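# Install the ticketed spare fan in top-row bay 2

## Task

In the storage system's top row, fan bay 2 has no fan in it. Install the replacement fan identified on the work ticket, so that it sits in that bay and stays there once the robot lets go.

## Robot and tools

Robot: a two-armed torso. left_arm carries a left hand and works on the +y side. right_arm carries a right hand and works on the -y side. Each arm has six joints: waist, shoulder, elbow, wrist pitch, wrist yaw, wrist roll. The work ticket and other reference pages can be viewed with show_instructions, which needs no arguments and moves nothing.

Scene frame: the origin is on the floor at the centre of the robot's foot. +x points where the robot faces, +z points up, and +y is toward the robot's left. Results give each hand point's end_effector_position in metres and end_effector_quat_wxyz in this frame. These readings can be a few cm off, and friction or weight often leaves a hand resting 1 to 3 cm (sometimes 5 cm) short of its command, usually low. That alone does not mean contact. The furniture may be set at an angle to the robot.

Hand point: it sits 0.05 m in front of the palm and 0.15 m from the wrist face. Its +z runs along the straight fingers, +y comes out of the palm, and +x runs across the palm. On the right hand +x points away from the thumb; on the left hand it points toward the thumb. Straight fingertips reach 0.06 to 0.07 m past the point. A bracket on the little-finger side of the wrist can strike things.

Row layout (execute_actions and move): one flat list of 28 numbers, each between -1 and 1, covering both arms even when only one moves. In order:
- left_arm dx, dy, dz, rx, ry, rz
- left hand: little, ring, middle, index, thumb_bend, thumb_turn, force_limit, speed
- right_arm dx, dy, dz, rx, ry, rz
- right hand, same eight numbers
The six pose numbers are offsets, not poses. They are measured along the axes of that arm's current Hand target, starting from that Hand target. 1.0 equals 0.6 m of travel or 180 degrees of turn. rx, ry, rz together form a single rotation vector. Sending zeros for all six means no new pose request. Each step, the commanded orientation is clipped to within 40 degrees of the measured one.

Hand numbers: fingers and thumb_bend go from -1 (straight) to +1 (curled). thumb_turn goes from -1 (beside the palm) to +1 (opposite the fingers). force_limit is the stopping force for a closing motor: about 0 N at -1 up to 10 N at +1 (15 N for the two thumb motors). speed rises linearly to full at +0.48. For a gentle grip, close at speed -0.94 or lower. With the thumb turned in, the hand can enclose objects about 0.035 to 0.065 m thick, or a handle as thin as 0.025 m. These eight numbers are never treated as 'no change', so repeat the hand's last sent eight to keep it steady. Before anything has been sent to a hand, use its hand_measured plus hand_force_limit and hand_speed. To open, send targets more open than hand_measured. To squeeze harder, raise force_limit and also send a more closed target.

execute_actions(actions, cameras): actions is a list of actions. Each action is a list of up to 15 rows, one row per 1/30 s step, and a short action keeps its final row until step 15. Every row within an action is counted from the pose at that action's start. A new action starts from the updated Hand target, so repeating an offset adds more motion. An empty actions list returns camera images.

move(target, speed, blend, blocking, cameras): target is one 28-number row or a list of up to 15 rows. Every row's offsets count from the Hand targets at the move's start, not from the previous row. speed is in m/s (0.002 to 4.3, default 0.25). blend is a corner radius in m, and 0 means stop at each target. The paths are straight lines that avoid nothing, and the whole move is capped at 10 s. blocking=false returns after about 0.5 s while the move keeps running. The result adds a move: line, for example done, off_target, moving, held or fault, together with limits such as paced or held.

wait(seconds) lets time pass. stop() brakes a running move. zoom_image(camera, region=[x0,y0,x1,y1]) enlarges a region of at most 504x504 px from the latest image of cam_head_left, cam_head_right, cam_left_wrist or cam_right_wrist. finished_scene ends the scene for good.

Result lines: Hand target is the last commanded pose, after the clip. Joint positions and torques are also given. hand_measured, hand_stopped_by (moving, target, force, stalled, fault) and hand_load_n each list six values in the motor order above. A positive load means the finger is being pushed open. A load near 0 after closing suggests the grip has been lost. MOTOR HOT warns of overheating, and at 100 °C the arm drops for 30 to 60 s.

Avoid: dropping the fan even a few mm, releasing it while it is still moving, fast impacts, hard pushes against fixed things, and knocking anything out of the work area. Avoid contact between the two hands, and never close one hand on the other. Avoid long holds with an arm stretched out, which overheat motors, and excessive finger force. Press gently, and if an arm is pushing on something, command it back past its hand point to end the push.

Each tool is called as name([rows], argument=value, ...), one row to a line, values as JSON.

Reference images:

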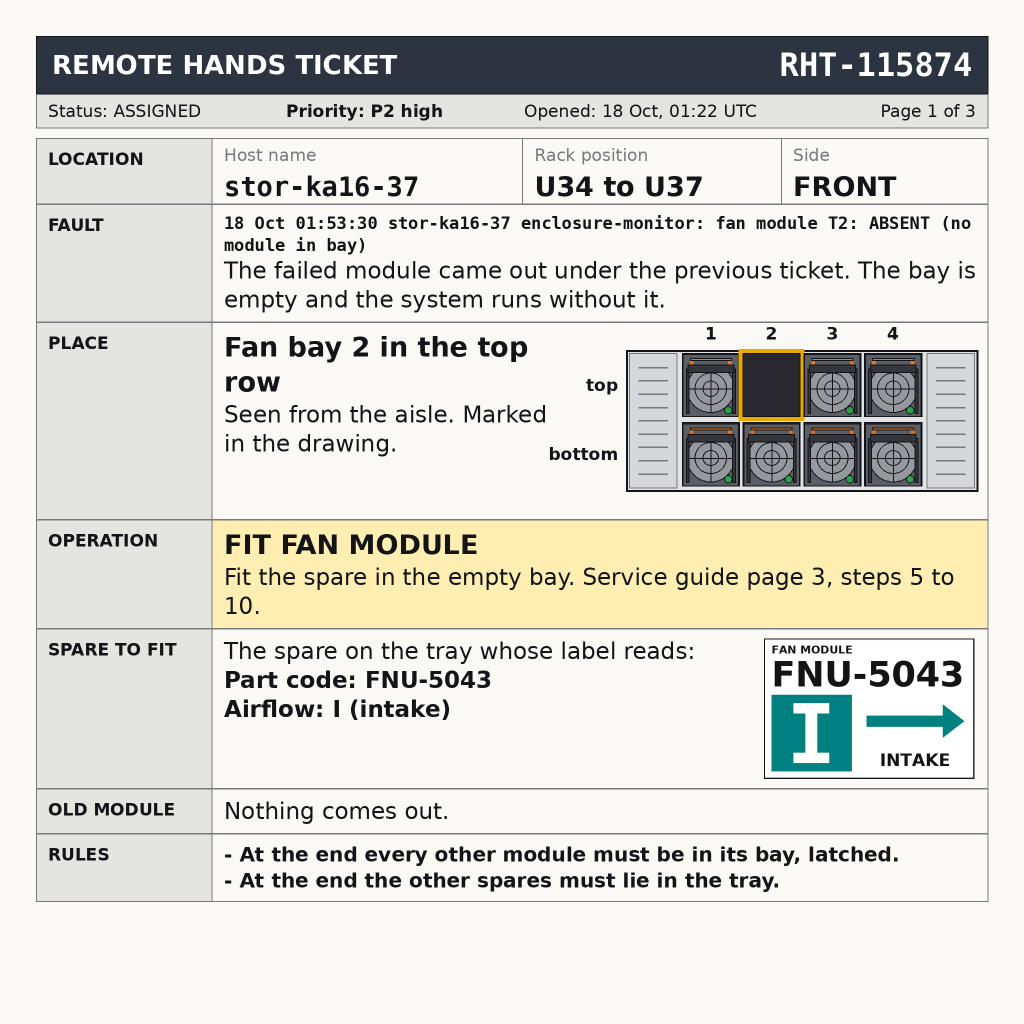

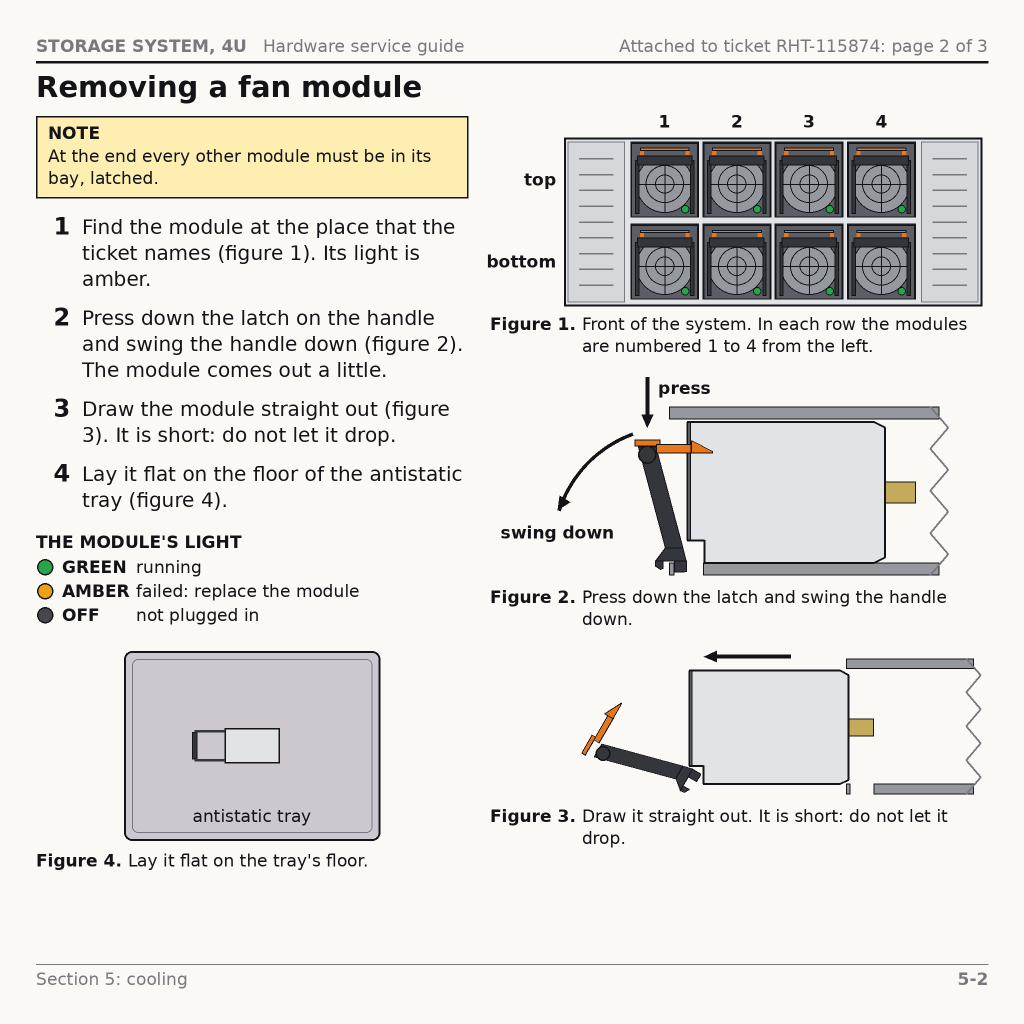

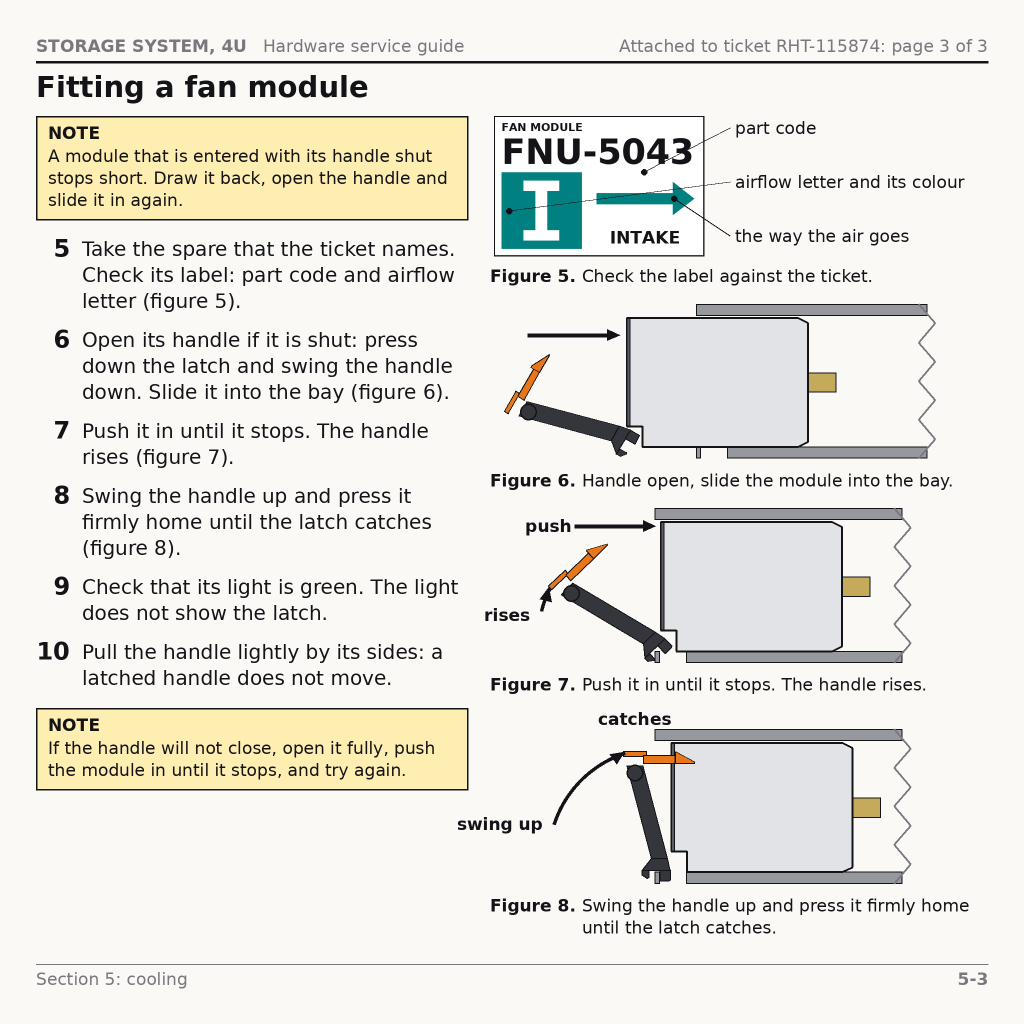

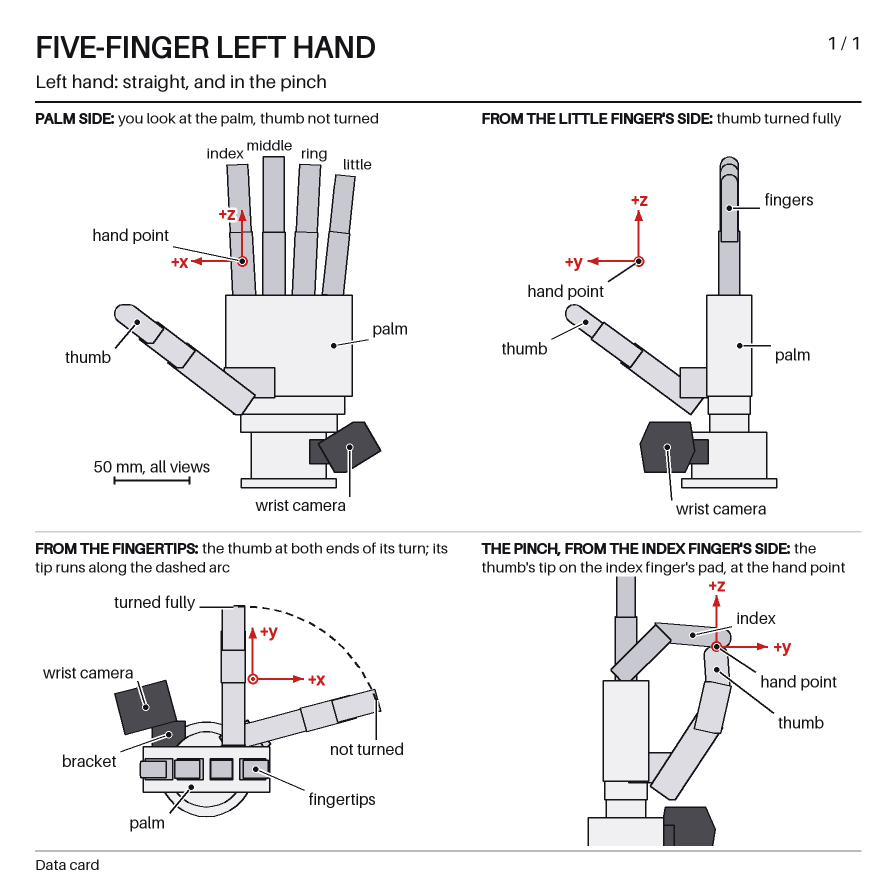

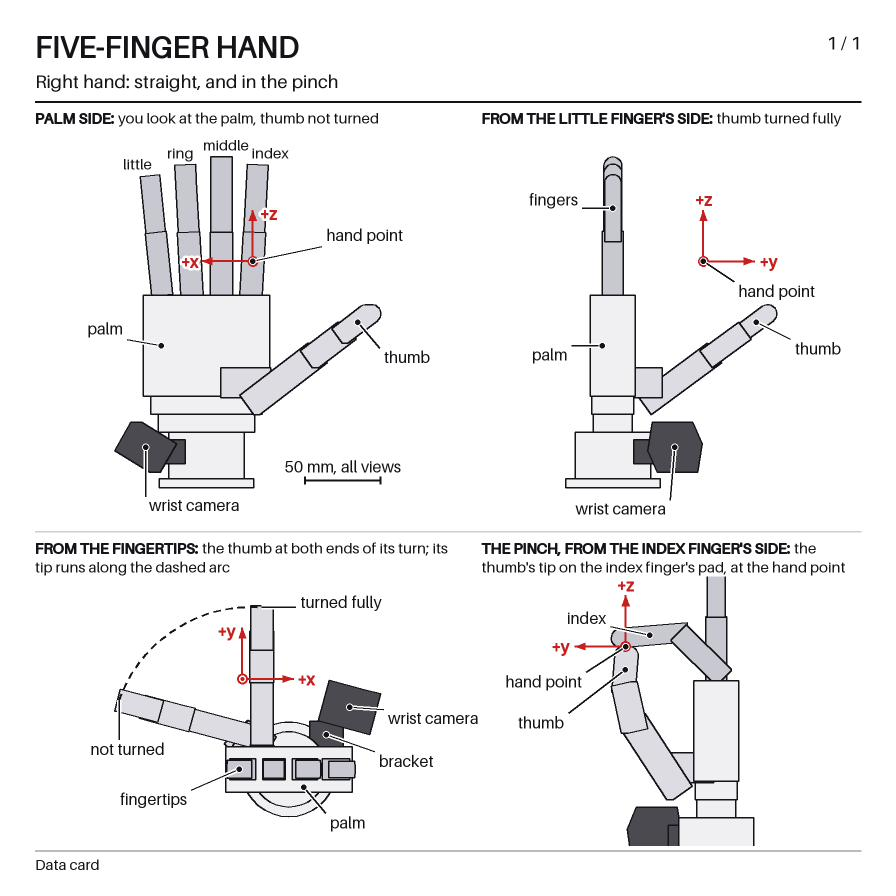

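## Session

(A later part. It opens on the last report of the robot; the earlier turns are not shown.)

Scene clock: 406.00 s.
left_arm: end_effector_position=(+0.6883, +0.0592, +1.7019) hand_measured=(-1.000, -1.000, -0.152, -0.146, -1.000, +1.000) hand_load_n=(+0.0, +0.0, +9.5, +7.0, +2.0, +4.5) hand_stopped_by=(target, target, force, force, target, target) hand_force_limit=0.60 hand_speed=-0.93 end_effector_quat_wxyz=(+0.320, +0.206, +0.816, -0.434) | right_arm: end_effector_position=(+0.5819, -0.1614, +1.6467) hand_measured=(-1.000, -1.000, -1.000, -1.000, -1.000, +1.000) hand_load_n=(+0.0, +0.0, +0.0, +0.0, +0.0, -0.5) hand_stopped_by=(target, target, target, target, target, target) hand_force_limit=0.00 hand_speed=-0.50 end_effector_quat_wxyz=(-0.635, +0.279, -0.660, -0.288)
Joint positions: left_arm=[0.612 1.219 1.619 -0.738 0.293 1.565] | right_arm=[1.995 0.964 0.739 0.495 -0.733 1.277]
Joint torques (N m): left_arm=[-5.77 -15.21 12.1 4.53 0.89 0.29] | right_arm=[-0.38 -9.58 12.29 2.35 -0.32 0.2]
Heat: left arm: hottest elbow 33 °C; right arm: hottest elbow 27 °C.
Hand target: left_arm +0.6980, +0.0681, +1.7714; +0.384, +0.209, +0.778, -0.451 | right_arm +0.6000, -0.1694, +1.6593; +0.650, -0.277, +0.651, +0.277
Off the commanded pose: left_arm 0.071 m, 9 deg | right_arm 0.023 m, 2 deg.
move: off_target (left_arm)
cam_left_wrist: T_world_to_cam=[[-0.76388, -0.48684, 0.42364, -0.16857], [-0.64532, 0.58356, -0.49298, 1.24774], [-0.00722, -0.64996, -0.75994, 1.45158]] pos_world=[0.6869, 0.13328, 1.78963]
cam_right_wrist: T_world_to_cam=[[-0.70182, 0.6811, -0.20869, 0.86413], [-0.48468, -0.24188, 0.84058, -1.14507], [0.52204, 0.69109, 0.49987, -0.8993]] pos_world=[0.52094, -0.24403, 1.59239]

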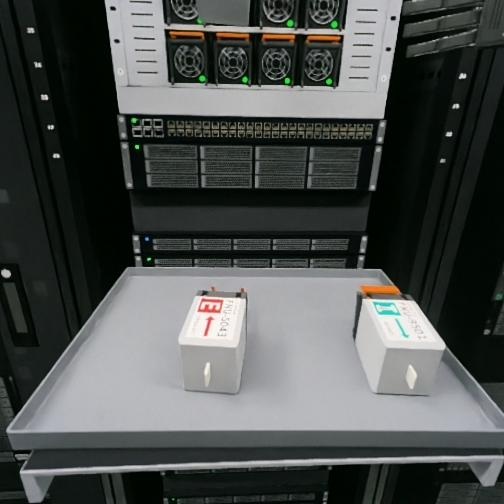

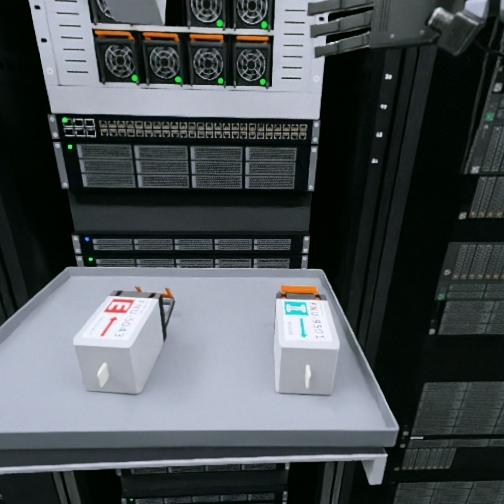

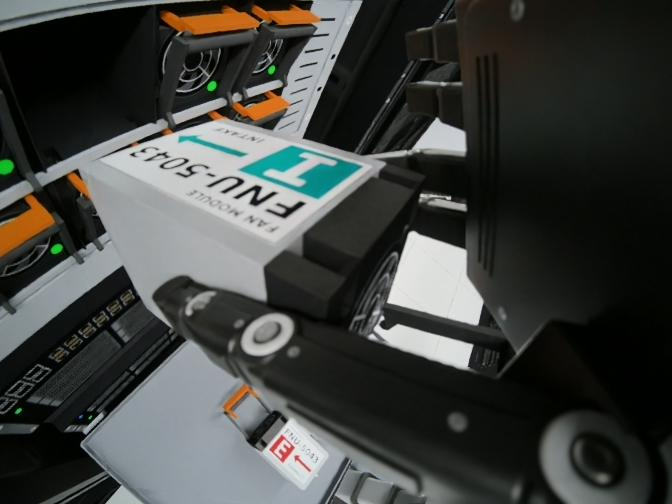

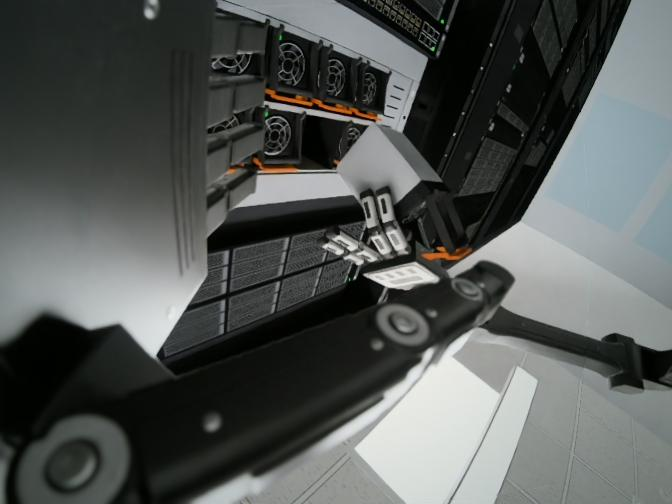

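move([
  [0,0,0,0,0,0,-1,-1,0.4,0.4,-1,1,0.6,-0.93,0.1667,0,0,0,0,0,-1,-1,-1,-1,-1,1,0,-0.5],
  [0,0,0,0,0,0,-1,-1,0.4,0.4,-1,1,0.6,-0.93,0.1667,0.2115,0.3913,0,0,0,-1,-1,-1,-1,-1,1,0,-0.5],
], speed=0.15, blend=0.02, cameras=["all"])

Scene clock: 410.67 s.
left_arm: end_effector_position=(+0.6882, +0.0592, +1.7017) hand_measured=(-1.000, -1.000, -0.152, -0.146, -1.000, +1.000) hand_load_n=(+0.0, +0.0, +9.5, +6.5, +2.0, +5.0) hand_stopped_by=(target, target, force, force, target, target) hand_force_limit=0.60 hand_speed=-0.93 end_effector_quat_wxyz=(+0.320, +0.206, +0.816, -0.434) | right_arm: end_effector_position=(+0.6660, +0.0740, +1.5524) hand_measured=(-1.000, -1.000, -1.000, -1.000, -1.000, +1.000) hand_load_n=(+0.0, +0.0, +0.0, +0.0, +0.0, -0.5) hand_stopped_by=(target, target, target, target, target, target) hand_force_limit=0.00 hand_speed=-0.50 end_effector_quat_wxyz=(-0.646, +0.274, -0.658, -0.274)
Joint positions: left_arm=[0.612 1.219 1.619 -0.738 0.293 1.565] | right_arm=[2.419 1.594 1.074 0.756 -0.299 1.151]
Joint torques (N m): left_arm=[-6.07 -14.62 12.11 4.48 0.9 0.28] | right_arm=[5.36 -14.8 10.35 0.94 -0.1 0]
Heat: left arm: hottest elbow 33 °C; right arm: hottest elbow 27 °C.
Hand target: left_arm +0.6981, +0.0681, +1.7715; +0.384, +0.209, +0.778, -0.451 | right_arm +0.6710, +0.0878, +1.5589; +0.650, -0.277, +0.651, +0.277
Off the commanded pose: left_arm 0.071 m, 9 deg | right_arm 0.016 m, 1 deg.
move: off_target (right_arm)
cam_left_wrist: T_world_to_cam=[[-0.76386, -0.4868, 0.42373, -0.16878], [-0.64534, 0.58378, -0.49269, 1.24711], [-0.00752, -0.64979, -0.76007, 1.4518]] pos_world=[0.6868, 0.13318, 1.78943]
cam_right_wrist: T_world_to_cam=[[-0.67604, 0.70106, -0.22691, 0.75279], [-0.51108, -0.22427, 0.82976, -0.93495], [0.53082, 0.67692, 0.50991, -1.07911]] pos_world=[0.6039, -0.00697, 1.49685]

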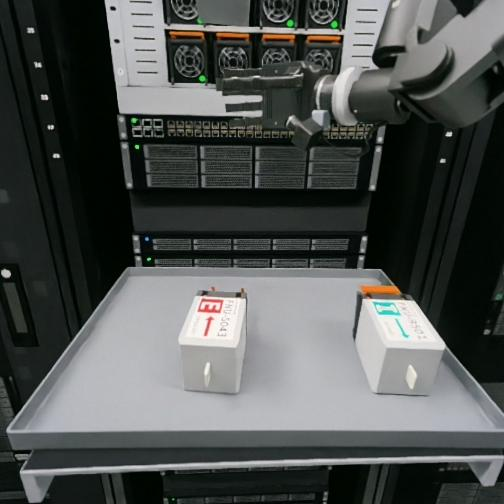

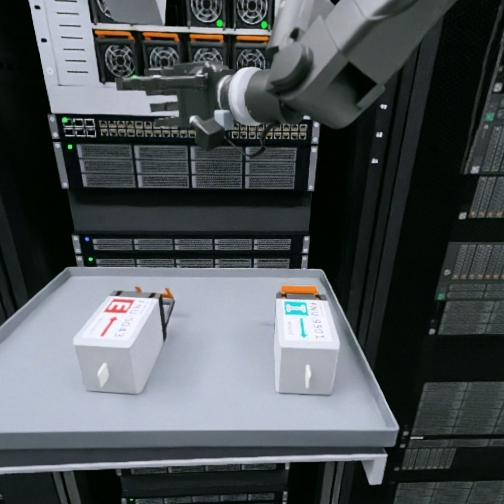

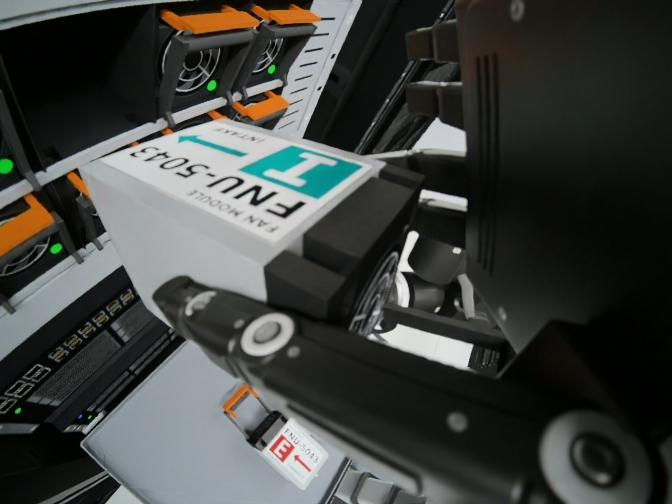

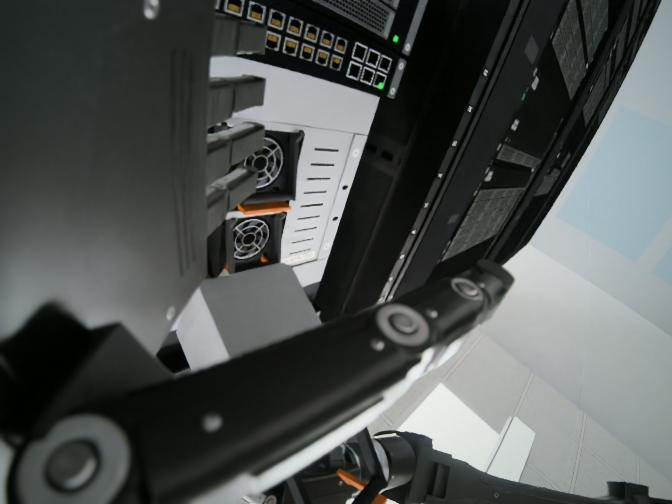

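zoom_image(camera="cam_head_left", region=[180, 0, 340, 120])

zoom_image(camera="cam_head_right", region=[80, 0, 240, 120])

Scaled by 3.150 from the camera's image (finer frame: 720x720).

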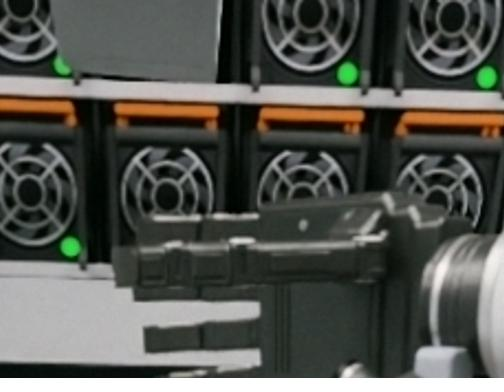

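Scaled by 3.150 from the camera's image (finer frame: 720x720).

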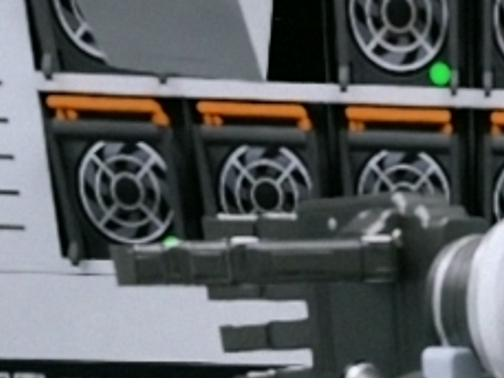

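move([
  [0,0,0,0,0,0,-1,-1,0.4,0.4,-1,1,0.6,-0.93,-0.095,0,0,0,0,0,-1,-1,-1,-1,-1,1,0,-0.5],
], speed=0.06, cameras=["all"])

zoom_image(camera="cam_head_left", region=[180, 0, 340, 120])

Scene clock: 415.00 s.
left_arm: end_effector_position=(+0.6882, +0.0592, +1.7017) hand_measured=(-1.000, -1.000, -0.152, -0.146, -1.000, +1.000) hand_load_n=(+0.0, +0.0, +9.5, +6.5, +2.0, +4.5) hand_stopped_by=(target, target, force, force, target, target) hand_force_limit=0.60 hand_speed=-0.93 end_effector_quat_wxyz=(+0.320, +0.206, +0.816, -0.434) | right_arm: end_effector_position=(+0.6631, +0.0821, +1.5826) hand_measured=(-1.000, -1.000, -1.000, -1.000, -1.000, +1.000) hand_load_n=(+0.0, +0.0, +0.0, +0.0, +0.0, +0.0) hand_stopped_by=(target, target, target, target, target, target) hand_force_limit=0.00 hand_speed=-0.50 end_effector_quat_wxyz=(-0.631, +0.279, -0.669, -0.276)
Joint positions: left_arm=[0.612 1.219 1.619 -0.738 0.293 1.565] | right_arm=[2.46 1.527 1.091 0.631 -0.254 1.14]
Joint torques (N m): left_arm=[-6.48 -15.09 12.14 4.49 0.88 0.29] | right_arm=[6.18 -18.2 10.93 1.09 -0.17 0.05]
Heat: left arm: hottest elbow 33 °C; right arm: hottest elbow 27 °C.
Hand target: left_arm +0.6981, +0.0681, +1.7715; +0.384, +0.209, +0.778, -0.451 | right_arm +0.6710, +0.0879, +1.6160; +0.650, -0.277, +0.651, +0.277
Off the commanded pose: left_arm 0.071 m, 9 deg | right_arm 0.035 m, 3 deg.
move: off_target (right_arm)
cam_left_wrist: T_world_to_cam=[[-0.76386, -0.4868, 0.42373, -0.16878], [-0.64534, 0.58378, -0.49269, 1.24711], [-0.00752, -0.64979, -0.76007, 1.4518]] pos_world=[0.6868, 0.13318, 1.78943]
cam_right_wrist: T_world_to_cam=[[-0.69141, 0.68864, -0.21848, 0.74989], [-0.48182, -0.21418, 0.84969, -1.01154], [0.53833, 0.69275, 0.47989, -1.05717]] pos_world=[0.60021, -0.0007, 1.53065]

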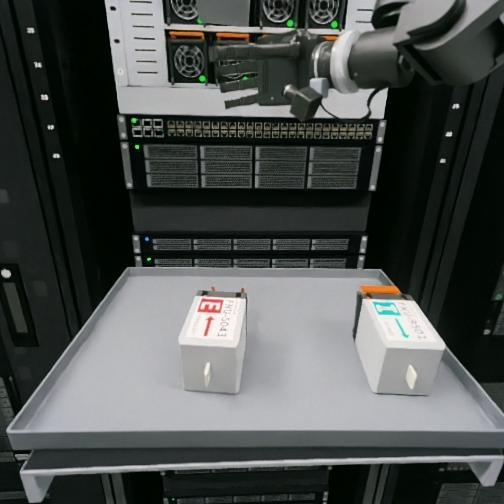

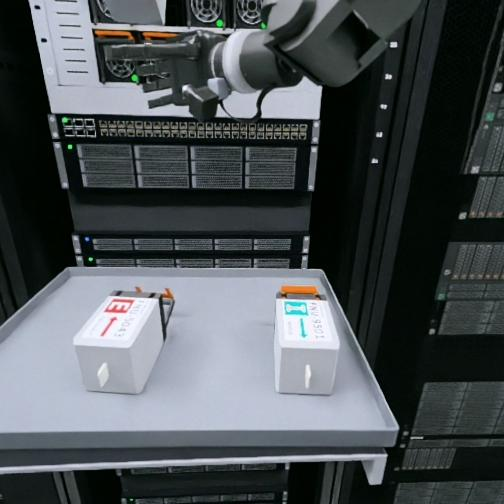

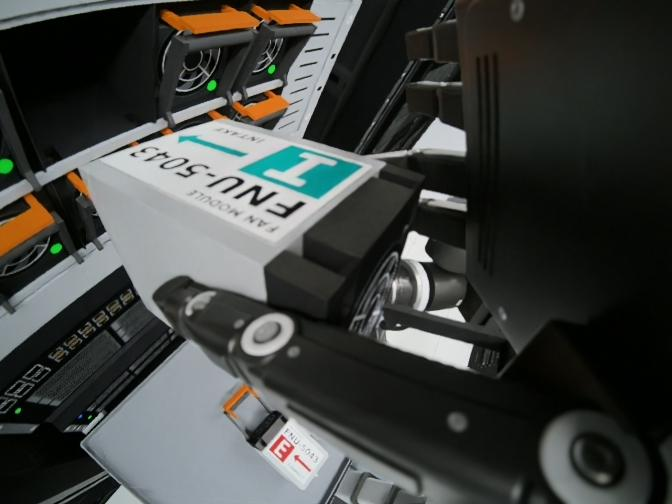

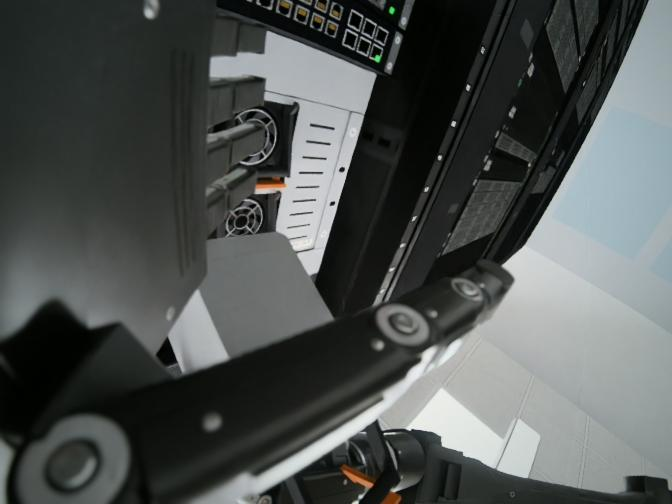

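Scaled by 3.150 from the camera's image (finer frame: 720x720).

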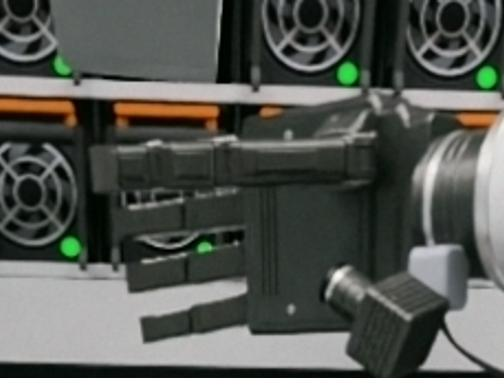

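move([
  [0,0,0,0,0,0,-1,-1,0.4,0.4,-1,1,0.6,-0.93,-0.05,0,0,0,0,0,-1,-1,-1,-1,-1,1,0,-0.5],
], speed=0.05, cameras=["cam_head_left","cam_head_right","cam_left_wrist"])

zoom_image(camera="cam_head_left", region=[180, 0, 340, 120])

Scene clock: 416.97 s.
left_arm: end_effector_position=(+0.6885, +0.0594, +1.7031) hand_measured=(-1.000, -1.000, -0.152, -0.146, -1.000, +1.000) hand_load_n=(+0.0, +0.0, +9.5, +7.0, +2.0, +4.5) hand_stopped_by=(target, target, force, force, target, target) hand_force_limit=0.60 hand_speed=-0.93 end_effector_quat_wxyz=(+0.322, +0.206, +0.815, -0.435) | right_arm: end_effector_position=(+0.6630, +0.0830, +1.6088) hand_measured=(-1.000, -1.000, -1.000, -1.000, -1.000, +1.000) hand_load_n=(+0.0, +0.0, +0.0, +0.0, +0.0, +0.0) hand_stopped_by=(target, target, target, target, target, target) hand_force_limit=0.00 hand_speed=-0.50 end_effector_quat_wxyz=(-0.630, +0.280, -0.670, -0.276)
Joint positions: left_arm=[0.611 1.217 1.619 -0.735 0.293 1.565] | right_arm=[2.484 1.481 1.106 0.564 -0.23 1.134]
Joint torques (N m): left_arm=[-6.12 -14.68 12.11 4.3 0.87 0.29] | right_arm=[5.71 -17.73 11.69 1.25 -0.15 0.07]
Heat: left arm: hottest elbow 33 °C; right arm: hottest elbow 27 °C.
Hand target: left_arm +0.6982, +0.0682, +1.7717; +0.384, +0.209, +0.778, -0.451 | right_arm +0.6711, +0.0878, +1.6462; +0.650, -0.277, +0.651, +0.277
Off the commanded pose: left_arm 0.070 m, 9 deg | right_arm 0.038 m, 3 deg.
move: off_target (right_arm)
cam_left_wrist: T_world_to_cam=[[-0.76441, -0.48698, 0.42252, -0.16648], [-0.64471, 0.58186, -0.49576, 1.25273], [-0.00442, -0.65137, -0.75875, 1.44875]] pos_world=[0.6868, 0.13368, 1.79063]

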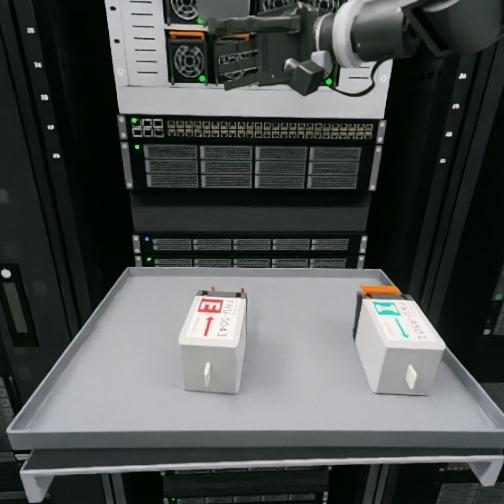

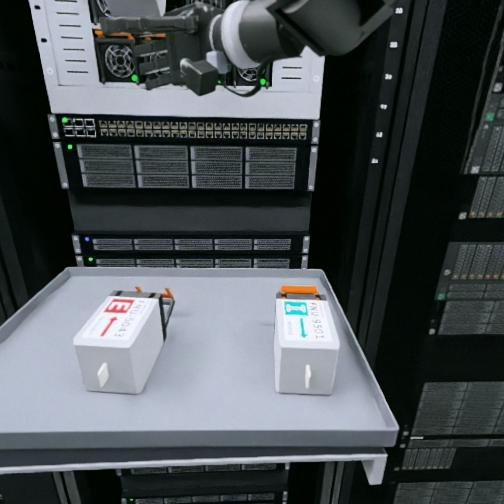

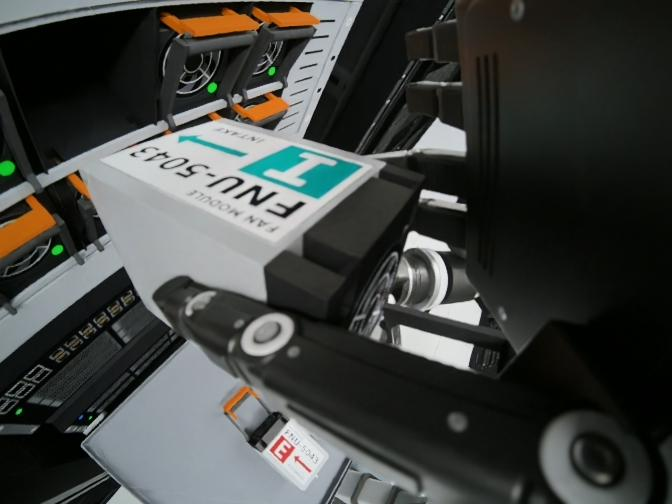

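Scaled by 3.150 from the camera's image (finer frame: 720x720).

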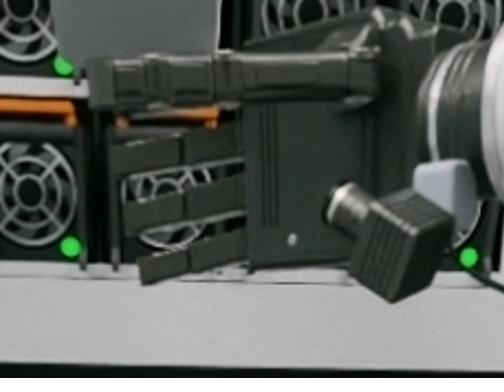

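move([
  [0,0,0,0,0,0,-1,-1,0.4,0.4,-1,1,0.6,-0.93,-0.033,0,0,0,0,0,-1,-1,-1,-1,-1,1,0,-0.5],
], speed=0.04, cameras=["cam_head_left","cam_left_wrist"])

Scene clock: 418.40 s.
left_arm: end_effector_position=(+0.6880, +0.0600, +1.7069) hand_measured=(-1.000, -1.000, -0.152, -0.146, -1.000, +1.000) hand_load_n=(+0.0, +0.0, +9.5, +6.5, +2.0, +4.5) hand_stopped_by=(target, target, force, force, target, target) hand_force_limit=0.60 hand_speed=-0.93 end_effector_quat_wxyz=(+0.325, +0.206, +0.814, -0.436) | right_arm: end_effector_position=(+0.6608, +0.0855, +1.6162) hand_measured=(-1.000, -1.000, -1.000, -1.000, -1.000, +1.000) hand_load_n=(+0.0, +0.0, +0.0, +0.0, +0.0, -0.5) hand_stopped_by=(target, target, target, target, target, target) hand_force_limit=0.00 hand_speed=-0.50 end_effector_quat_wxyz=(-0.621, +0.283, -0.676, -0.276)
Joint positions: left_arm=[0.609 1.212 1.619 -0.734 0.293 1.565] | right_arm=[2.498 1.462 1.113 0.516 -0.212 1.131]
Joint torques (N m): left_arm=[-5.77 -14.33 12.25 4.33 0.89 0.26] | right_arm=[6.12 -18.14 12.49 1.28 -0.2 0.02]
Heat: left arm: hottest elbow 33 °C; right arm: hottest elbow 27 °C.
Hand target: left_arm +0.6981, +0.0682, +1.7718; +0.384, +0.209, +0.778, -0.451 | right_arm +0.6710, +0.0878, +1.6657; +0.650, -0.277, +0.651, +0.277
Off the commanded pose: left_arm 0.066 m, 8 deg | right_arm 0.051 m, 4 deg.
move: off_target (right_arm)
cam_left_wrist: T_world_to_cam=[[-0.76647, -0.48533, 0.42069, -0.16385], [-0.64228, 0.57931, -0.50187, 1.26282], [-0.00014, -0.65487, -0.75574, 1.44406]] pos_world=[0.6857, 0.13458, 1.79403]

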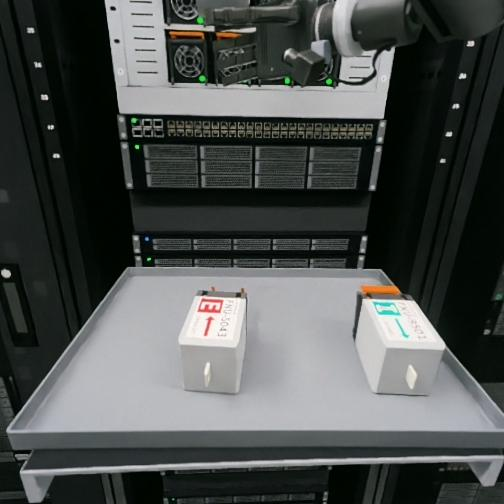

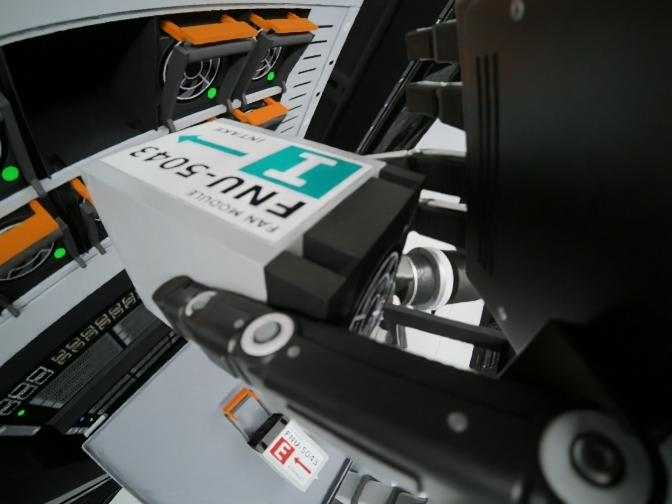

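move([
  [0,0,0,0,0,0,-1,-1,0.4,0.4,-1,1,0.6,-0.93,-0.033,0,0,0,0,0,-1,-1,-1,-1,-1,1,0,-0.5],
], speed=0.04, cameras=["cam_left_wrist"])

Scene clock: 420.00 s.
left_arm: end_effector_position=(+0.6882, +0.0608, +1.7120) hand_measured=(-1.000, -1.000, -0.152, -0.146, -1.000, +1.000) hand_load_n=(+0.0, +0.0, +9.5, +6.5, +2.0, +4.0) hand_stopped_by=(target, target, force, force, target, target) hand_force_limit=0.60 hand_speed=-0.93 end_effector_quat_wxyz=(+0.330, +0.206, +0.811, -0.437) | right_arm: end_effector_position=(+0.6588, +0.0870, +1.6245) hand_measured=(-1.000, -1.000, -1.000, -1.000, -1.000, +1.000) hand_load_n=(+0.0, +0.0, -0.5, +0.0, +0.0, -0.5) hand_stopped_by=(target, target, target, target, target, target) hand_force_limit=0.00 hand_speed=-0.50 end_effector_quat_wxyz=(-0.614, +0.286, -0.682, -0.275)
Joint positions: left_arm=[0.606 1.206 1.619 -0.728 0.293 1.565] | right_arm=[2.512 1.44 1.121 0.466 -0.192 1.127]
Joint torques (N m): left_arm=[-5.66 -13.68 12.38 4.1 0.86 0.28] | right_arm=[6.3 -18.14 13.29 1.55 -0.27 -0.01]
Heat: left arm: hottest elbow 33 °C; right arm: hottest elbow 28 °C.
Hand target: left_arm +0.6982, +0.0683, +1.7716; +0.384, +0.209, +0.778, -0.451 | right_arm +0.6710, +0.0880, +1.6855; +0.650, -0.277, +0.651, +0.277
Off the commanded pose: left_arm 0.061 m, 8 deg | right_arm 0.062 m, 6 deg.
move: off_target (right_arm)
cam_left_wrist: T_world_to_cam=[[-0.76885, -0.48477, 0.41698, -0.15736], [-0.63937, 0.57402, -0.51157, 1.27998], [0.00864, -0.65992, -0.75128, 1.43518]] pos_world=[0.685, 0.13608, 1.79864]

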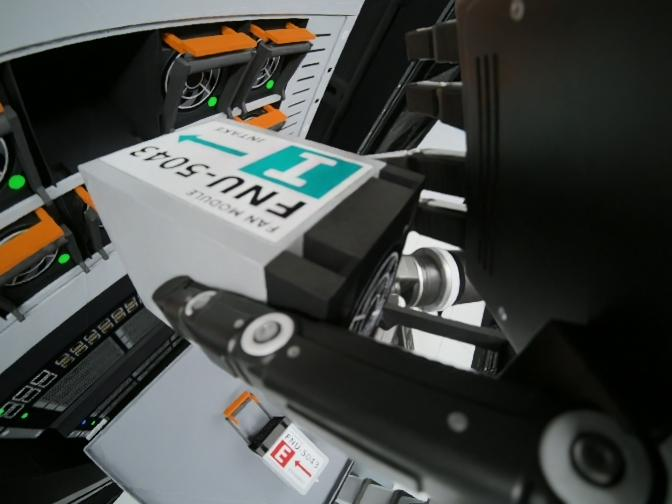

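move([
  [0,0,0,0,0,0,-1,-1,-0.160,-0.154,-1,1,0.6,-0.93,0,0,0,0,0,0,-1,-1,-1,-1,-1,1,0,-0.5],
], speed=0.04)

Scene clock: 421.27 s.
left_arm: end_effector_position=(+0.6882, +0.0608, +1.7120) hand_measured=(-1.000, -1.000, -0.162, -0.154, -1.000, +1.000) hand_load_n=(+0.0, +0.0, +5.5, +4.0, +1.0, +4.0) hand_stopped_by=(target, target, target, target, target, target) hand_force_limit=0.60 hand_speed=-0.93 end_effector_quat_wxyz=(+0.330, +0.206, +0.811, -0.437) | right_arm: end_effector_position=(+0.6589, +0.0869, +1.6248) hand_measured=(-1.000, -1.000, -1.000, -1.000, -1.000, +1.000) hand_load_n=(+0.0, +0.0, +0.0, +0.0, +0.0, +0.0) hand_stopped_by=(target, target, target, target, target, target) hand_force_limit=0.00 hand_speed=-0.50 end_effector_quat_wxyz=(-0.614, +0.286, -0.682, -0.275)
Joint positions: left_arm=[0.606 1.206 1.619 -0.728 0.293 1.565] | right_arm=[2.512 1.44 1.121 0.466 -0.192 1.127]
Joint torques (N m): left_arm=[-5.71 -13.98 12.29 4.07 0.85 0.24] | right_arm=[5.89 -18.02 13.2 1.58 -0.3 0.02]
Heat: left arm: hottest elbow 33 °C; right arm: hottest elbow 28 °C.
Hand target: left_arm +0.6981, +0.0683, +1.7716; +0.384, +0.209, +0.778, -0.451 | right_arm +0.6711, +0.0878, +1.6856; +0.650, -0.277, +0.651, +0.277
Off the commanded pose: left_arm 0.061 m, 7 deg | right_arm 0.062 m, 6 deg.
move: done

Now raise the right hand further.

move([
  [0,0,0,0,0,0,-1,-1,-0.160,-0.154,-1,1,0.6,-0.93,-0.033,0,0,0,0,0,-1,-1,-1,-1,-1,1,0,-0.5],
], speed=0.04, cameras=["cam_left_wrist"])

Scene clock: 422.67 s.
left_arm: end_effector_position=(+0.6884, +0.0605, +1.7139) hand_measured=(-1.000, -1.000, -0.162, -0.154, -1.000, +1.000) hand_load_n=(+0.0, +0.0, +5.0, +6.0, +1.5, +2.0) hand_stopped_by=(target, target, target, target, target, target) hand_force_limit=0.60 hand_speed=-0.93 end_effector_quat_wxyz=(+0.332, +0.206, +0.810, -0.438) | right_arm: end_effector_position=(+0.6569, +0.0893, +1.6380) hand_measured=(-1.000, -1.000, -1.000, -1.000, -1.000, +1.000) hand_load_n=(+0.0, +0.0, +0.0, +0.0, +0.0, -0.5) hand_stopped_by=(target, target, target, target, target, target) hand_force_limit=0.00 hand_speed=-0.50 end_effector_quat_wxyz=(-0.610, +0.289, -0.685, -0.275)
Joint positions: left_arm=[0.604 1.205 1.619 -0.725 0.293 1.565] | right_arm=[2.53 1.418 1.134 0.419 -0.174 1.122]
Joint torques (N m): left_arm=[-5.66 -13.8 12.49 3.82 0.8 0.3] | right_arm=[6.18 -18.96 14.02 1.61 -0.32 0.05]
Heat: left arm: hottest elbow 33 °C; right arm: hottest elbow 28 °C.
Hand target: left_arm +0.6982, +0.0682, +1.7715; +0.384, +0.209, +0.778, -0.451 | right_arm +0.6710, +0.0879, +1.7055; +0.650, -0.277, +0.651, +0.277
Off the commanded pose: left_arm 0.059 m, 7 deg | right_arm 0.069 m, 6 deg.
move: off_target (right_arm)
cam_left_wrist: T_world_to_cam=[[-0.77028, -0.48377, 0.4155, -0.15484], [-0.6376, 0.57195, -0.51609, 1.28792], [0.01202, -0.66245, -0.74901, 1.43033]] pos_world=[0.6847, 0.13598, 1.80034]

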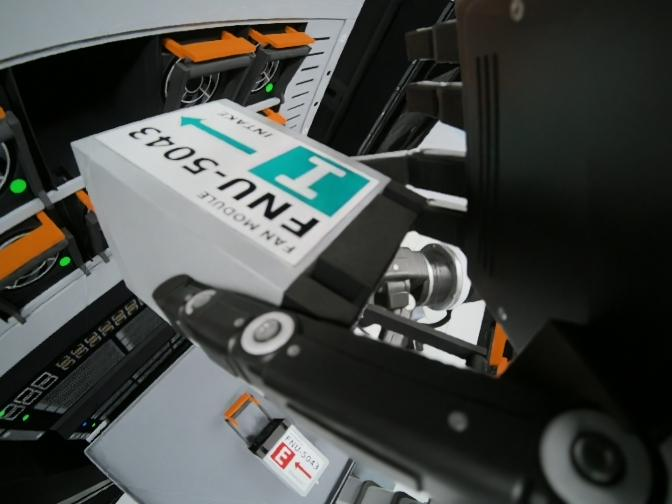

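execute_actions(actions=[])

Scene clock: 428.30 s.
left_arm: end_effector_position=(+0.6884, +0.0605, +1.7139) hand_measured=(-1.000, -1.000, -0.162, -0.154, -1.000, +1.000) hand_load_n=(+0.0, +0.0, +5.0, +6.0, +1.0, +2.0) hand_stopped_by=(target, target, target, target, target, target) hand_force_limit=0.60 hand_speed=-0.93 end_effector_quat_wxyz=(+0.332, +0.206, +0.810, -0.438) | right_arm: end_effector_position=(+0.6569, +0.0894, +1.6379) hand_measured=(-1.000, -1.000, -1.000, -1.000, -1.000, +1.000) hand_load_n=(+0.0, +0.0, +0.0, -0.5, +0.0, -0.5) hand_stopped_by=(target, target, target, target, target, target) hand_force_limit=0.00 hand_speed=-0.50 end_effector_quat_wxyz=(-0.610, +0.290, -0.685, -0.275)
Joint positions: left_arm=[0.604 1.205 1.619 -0.725 0.293 1.565] | right_arm=[2.53 1.418 1.134 0.419 -0.174 1.122]
Joint velocities: within noise
Joint torques (N m): left_arm=[-5.48 -13.57 12.51 3.99 0.81 0.28] | right_arm=[6.71 -18.9 14 1.61 -0.3 0.05]
Motor temperatures (°C): left_arm=[22 28 33 21 24 24] | right_arm=[19 25 29 23 20 24]
Heat: left arm: hottest elbow 33 °C; right arm: hottest elbow 29 °C.
Hand target: left_arm +0.6982, +0.0682, +1.7715; +0.384, +0.209, +0.778, -0.451 | right_arm +0.6710, +0.0879, +1.7055; +0.650, -0.277, +0.651, +0.277
Off the commanded pose: left_arm 0.059 m, 7 deg | right_arm 0.069 m, 6 deg.
camera_calibration:
cam_left_wrist: T_world_to_cam=[[-0.77028, -0.48377, 0.4155, -0.15484], [-0.6376, 0.57195, -0.51609, 1.28792], [0.01202, -0.66245, -0.74901, 1.43033]] pos_world=[0.6847, 0.13598, 1.80034]
cam_right_wrist: T_world_to_cam=[[-0.71069, 0.67052, -0.2129, 0.75781], [-0.44165, -0.18967, 0.87691, -1.1331], [0.54761, 0.71724, 0.43093, -1.01348]] pos_world=[0.59312, 0.00386, 1.59171]

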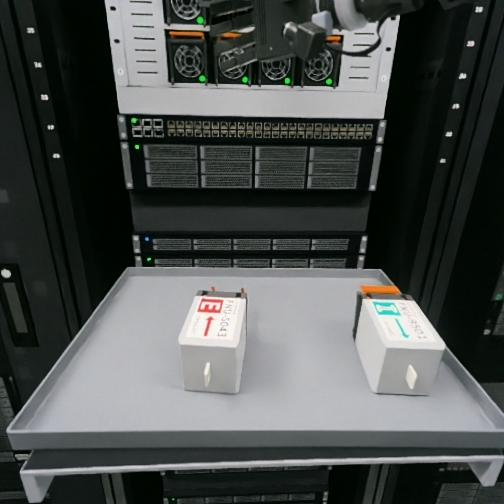

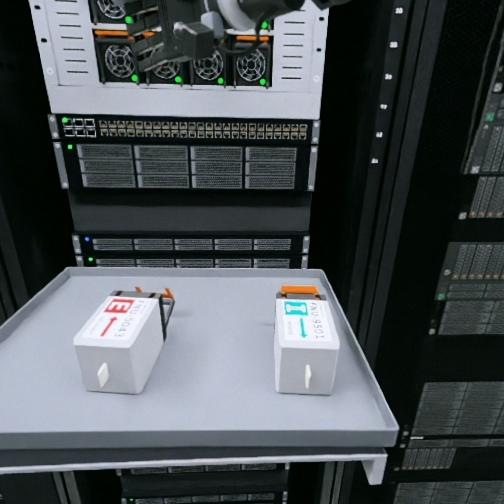

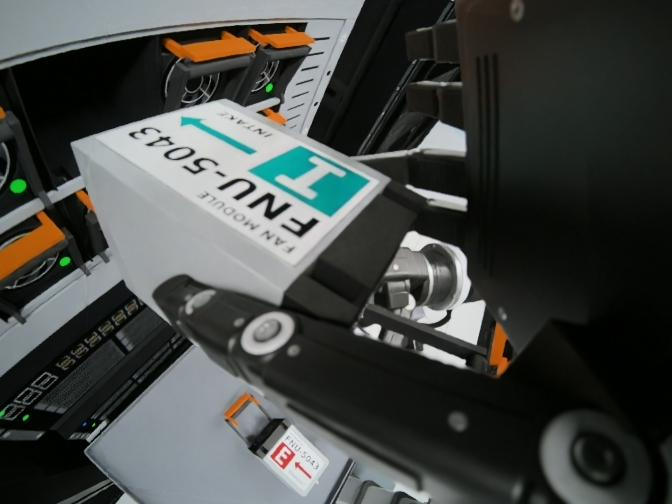

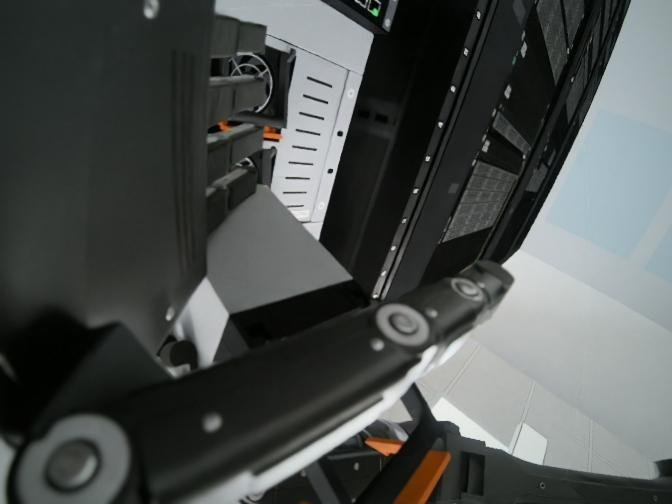

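zoom_image(camera="cam_left_wrist", region=[60, 60, 480, 360])

execute_actions([
  [[0,0,0,0,0,0,-1,-1,-0.160,-0.154,-1,1,0.6,-0.93,-0.0333,0,0,0,0,0,-1,-1,-1,-1,-1,1,0,-0.5]],
], cameras=["cam_left_wrist"])

Scaled by 1.200 from the camera's image (finer frame: 960x720).

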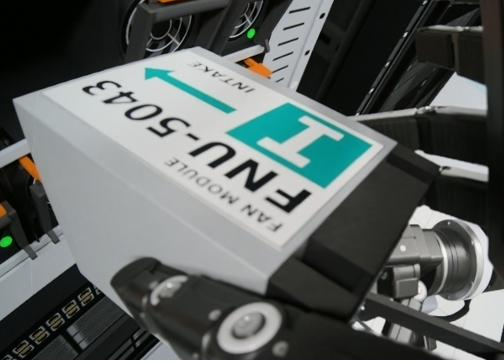

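Scene clock: 429.43 s.
left_arm: end_effector_position=(+0.6881, +0.0616, +1.7203) hand_measured=(-1.000, -1.000, -0.162, -0.154, -1.000, +1.000) hand_load_n=(+0.0, +0.0, +4.5, +6.5, +1.5, +2.5) hand_stopped_by=(target, target, target, target, target, target) hand_force_limit=0.60 hand_speed=-0.93 end_effector_quat_wxyz=(+0.337, +0.206, +0.806, -0.440) | right_arm: end_effector_position=(+0.6551, +0.0911, +1.6477) hand_measured=(-1.000, -1.000, -1.000, -1.000, -1.000, +1.000) hand_load_n=(+0.0, +0.0, +0.0, -0.5, +0.0, +0.0) hand_stopped_by=(target, target, target, target, target, target) hand_force_limit=0.00 hand_speed=-0.50 end_effector_quat_wxyz=(-0.603, +0.292, -0.690, -0.274)
Joint positions: left_arm=[0.6 1.197 1.619 -0.72 0.293 1.565] | right_arm=[2.545 1.399 1.147 0.369 -0.155 1.119]
Joint torques (N m): left_arm=[-5.95 -13.22 12.63 3.66 0.79 0.26] | right_arm=[6.65 -18.49 14.84 1.78 -0.36 0.05]
Heat: left arm: hottest elbow 33 °C; right arm: hottest elbow 29 °C.
Hand target: left_arm +0.6981, +0.0681, +1.7715; +0.384, +0.209, +0.778, -0.451 | right_arm +0.6710, +0.0880, +1.7252; +0.650, -0.277, +0.651, +0.277
Off the commanded pose: left_arm 0.053 m, 6 deg | right_arm 0.079 m, 7 deg.
Step readings (end_effector_position of left_arm | right_arm):
0: (+0.6884, +0.0605, +1.7139) | (+0.6569, +0.0894, +1.6379)
1: (+0.6884, +0.0605, +1.7139) | (+0.6570, +0.0893, +1.6379)
2: (+0.6884, +0.0605, +1.7139) | (+0.6572, +0.0894, +1.6382)
4: (+0.6884, +0.0605, +1.7139) | (+0.6570, +0.0898, +1.6396)
8: (+0.6886, +0.0607, +1.7168) | (+0.6556, +0.0902, +1.6443)
15: (+0.6881, +0.0616, +1.7203) | (+0.6552, +0.0911, +1.6479)
cam_left_wrist: T_world_to_cam=[[-0.7733, -0.48242, 0.41143, -0.14812], [-0.63367, 0.56605, -0.5273, 1.30739], [0.02149, -0.66848, -0.74342, 1.42008]] pos_world=[0.68339, 0.13779, 1.80605]

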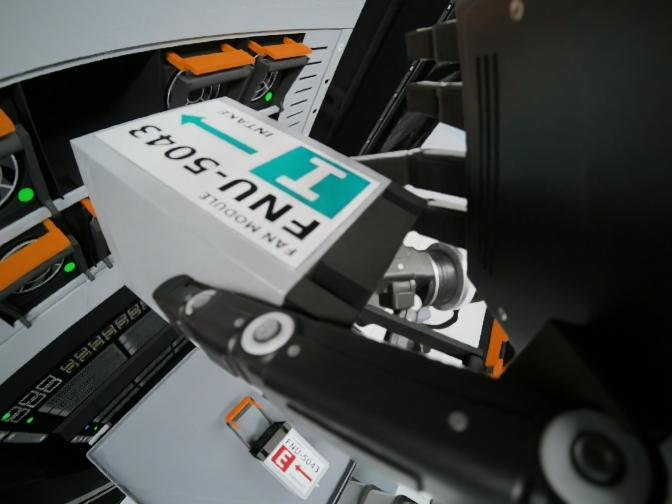

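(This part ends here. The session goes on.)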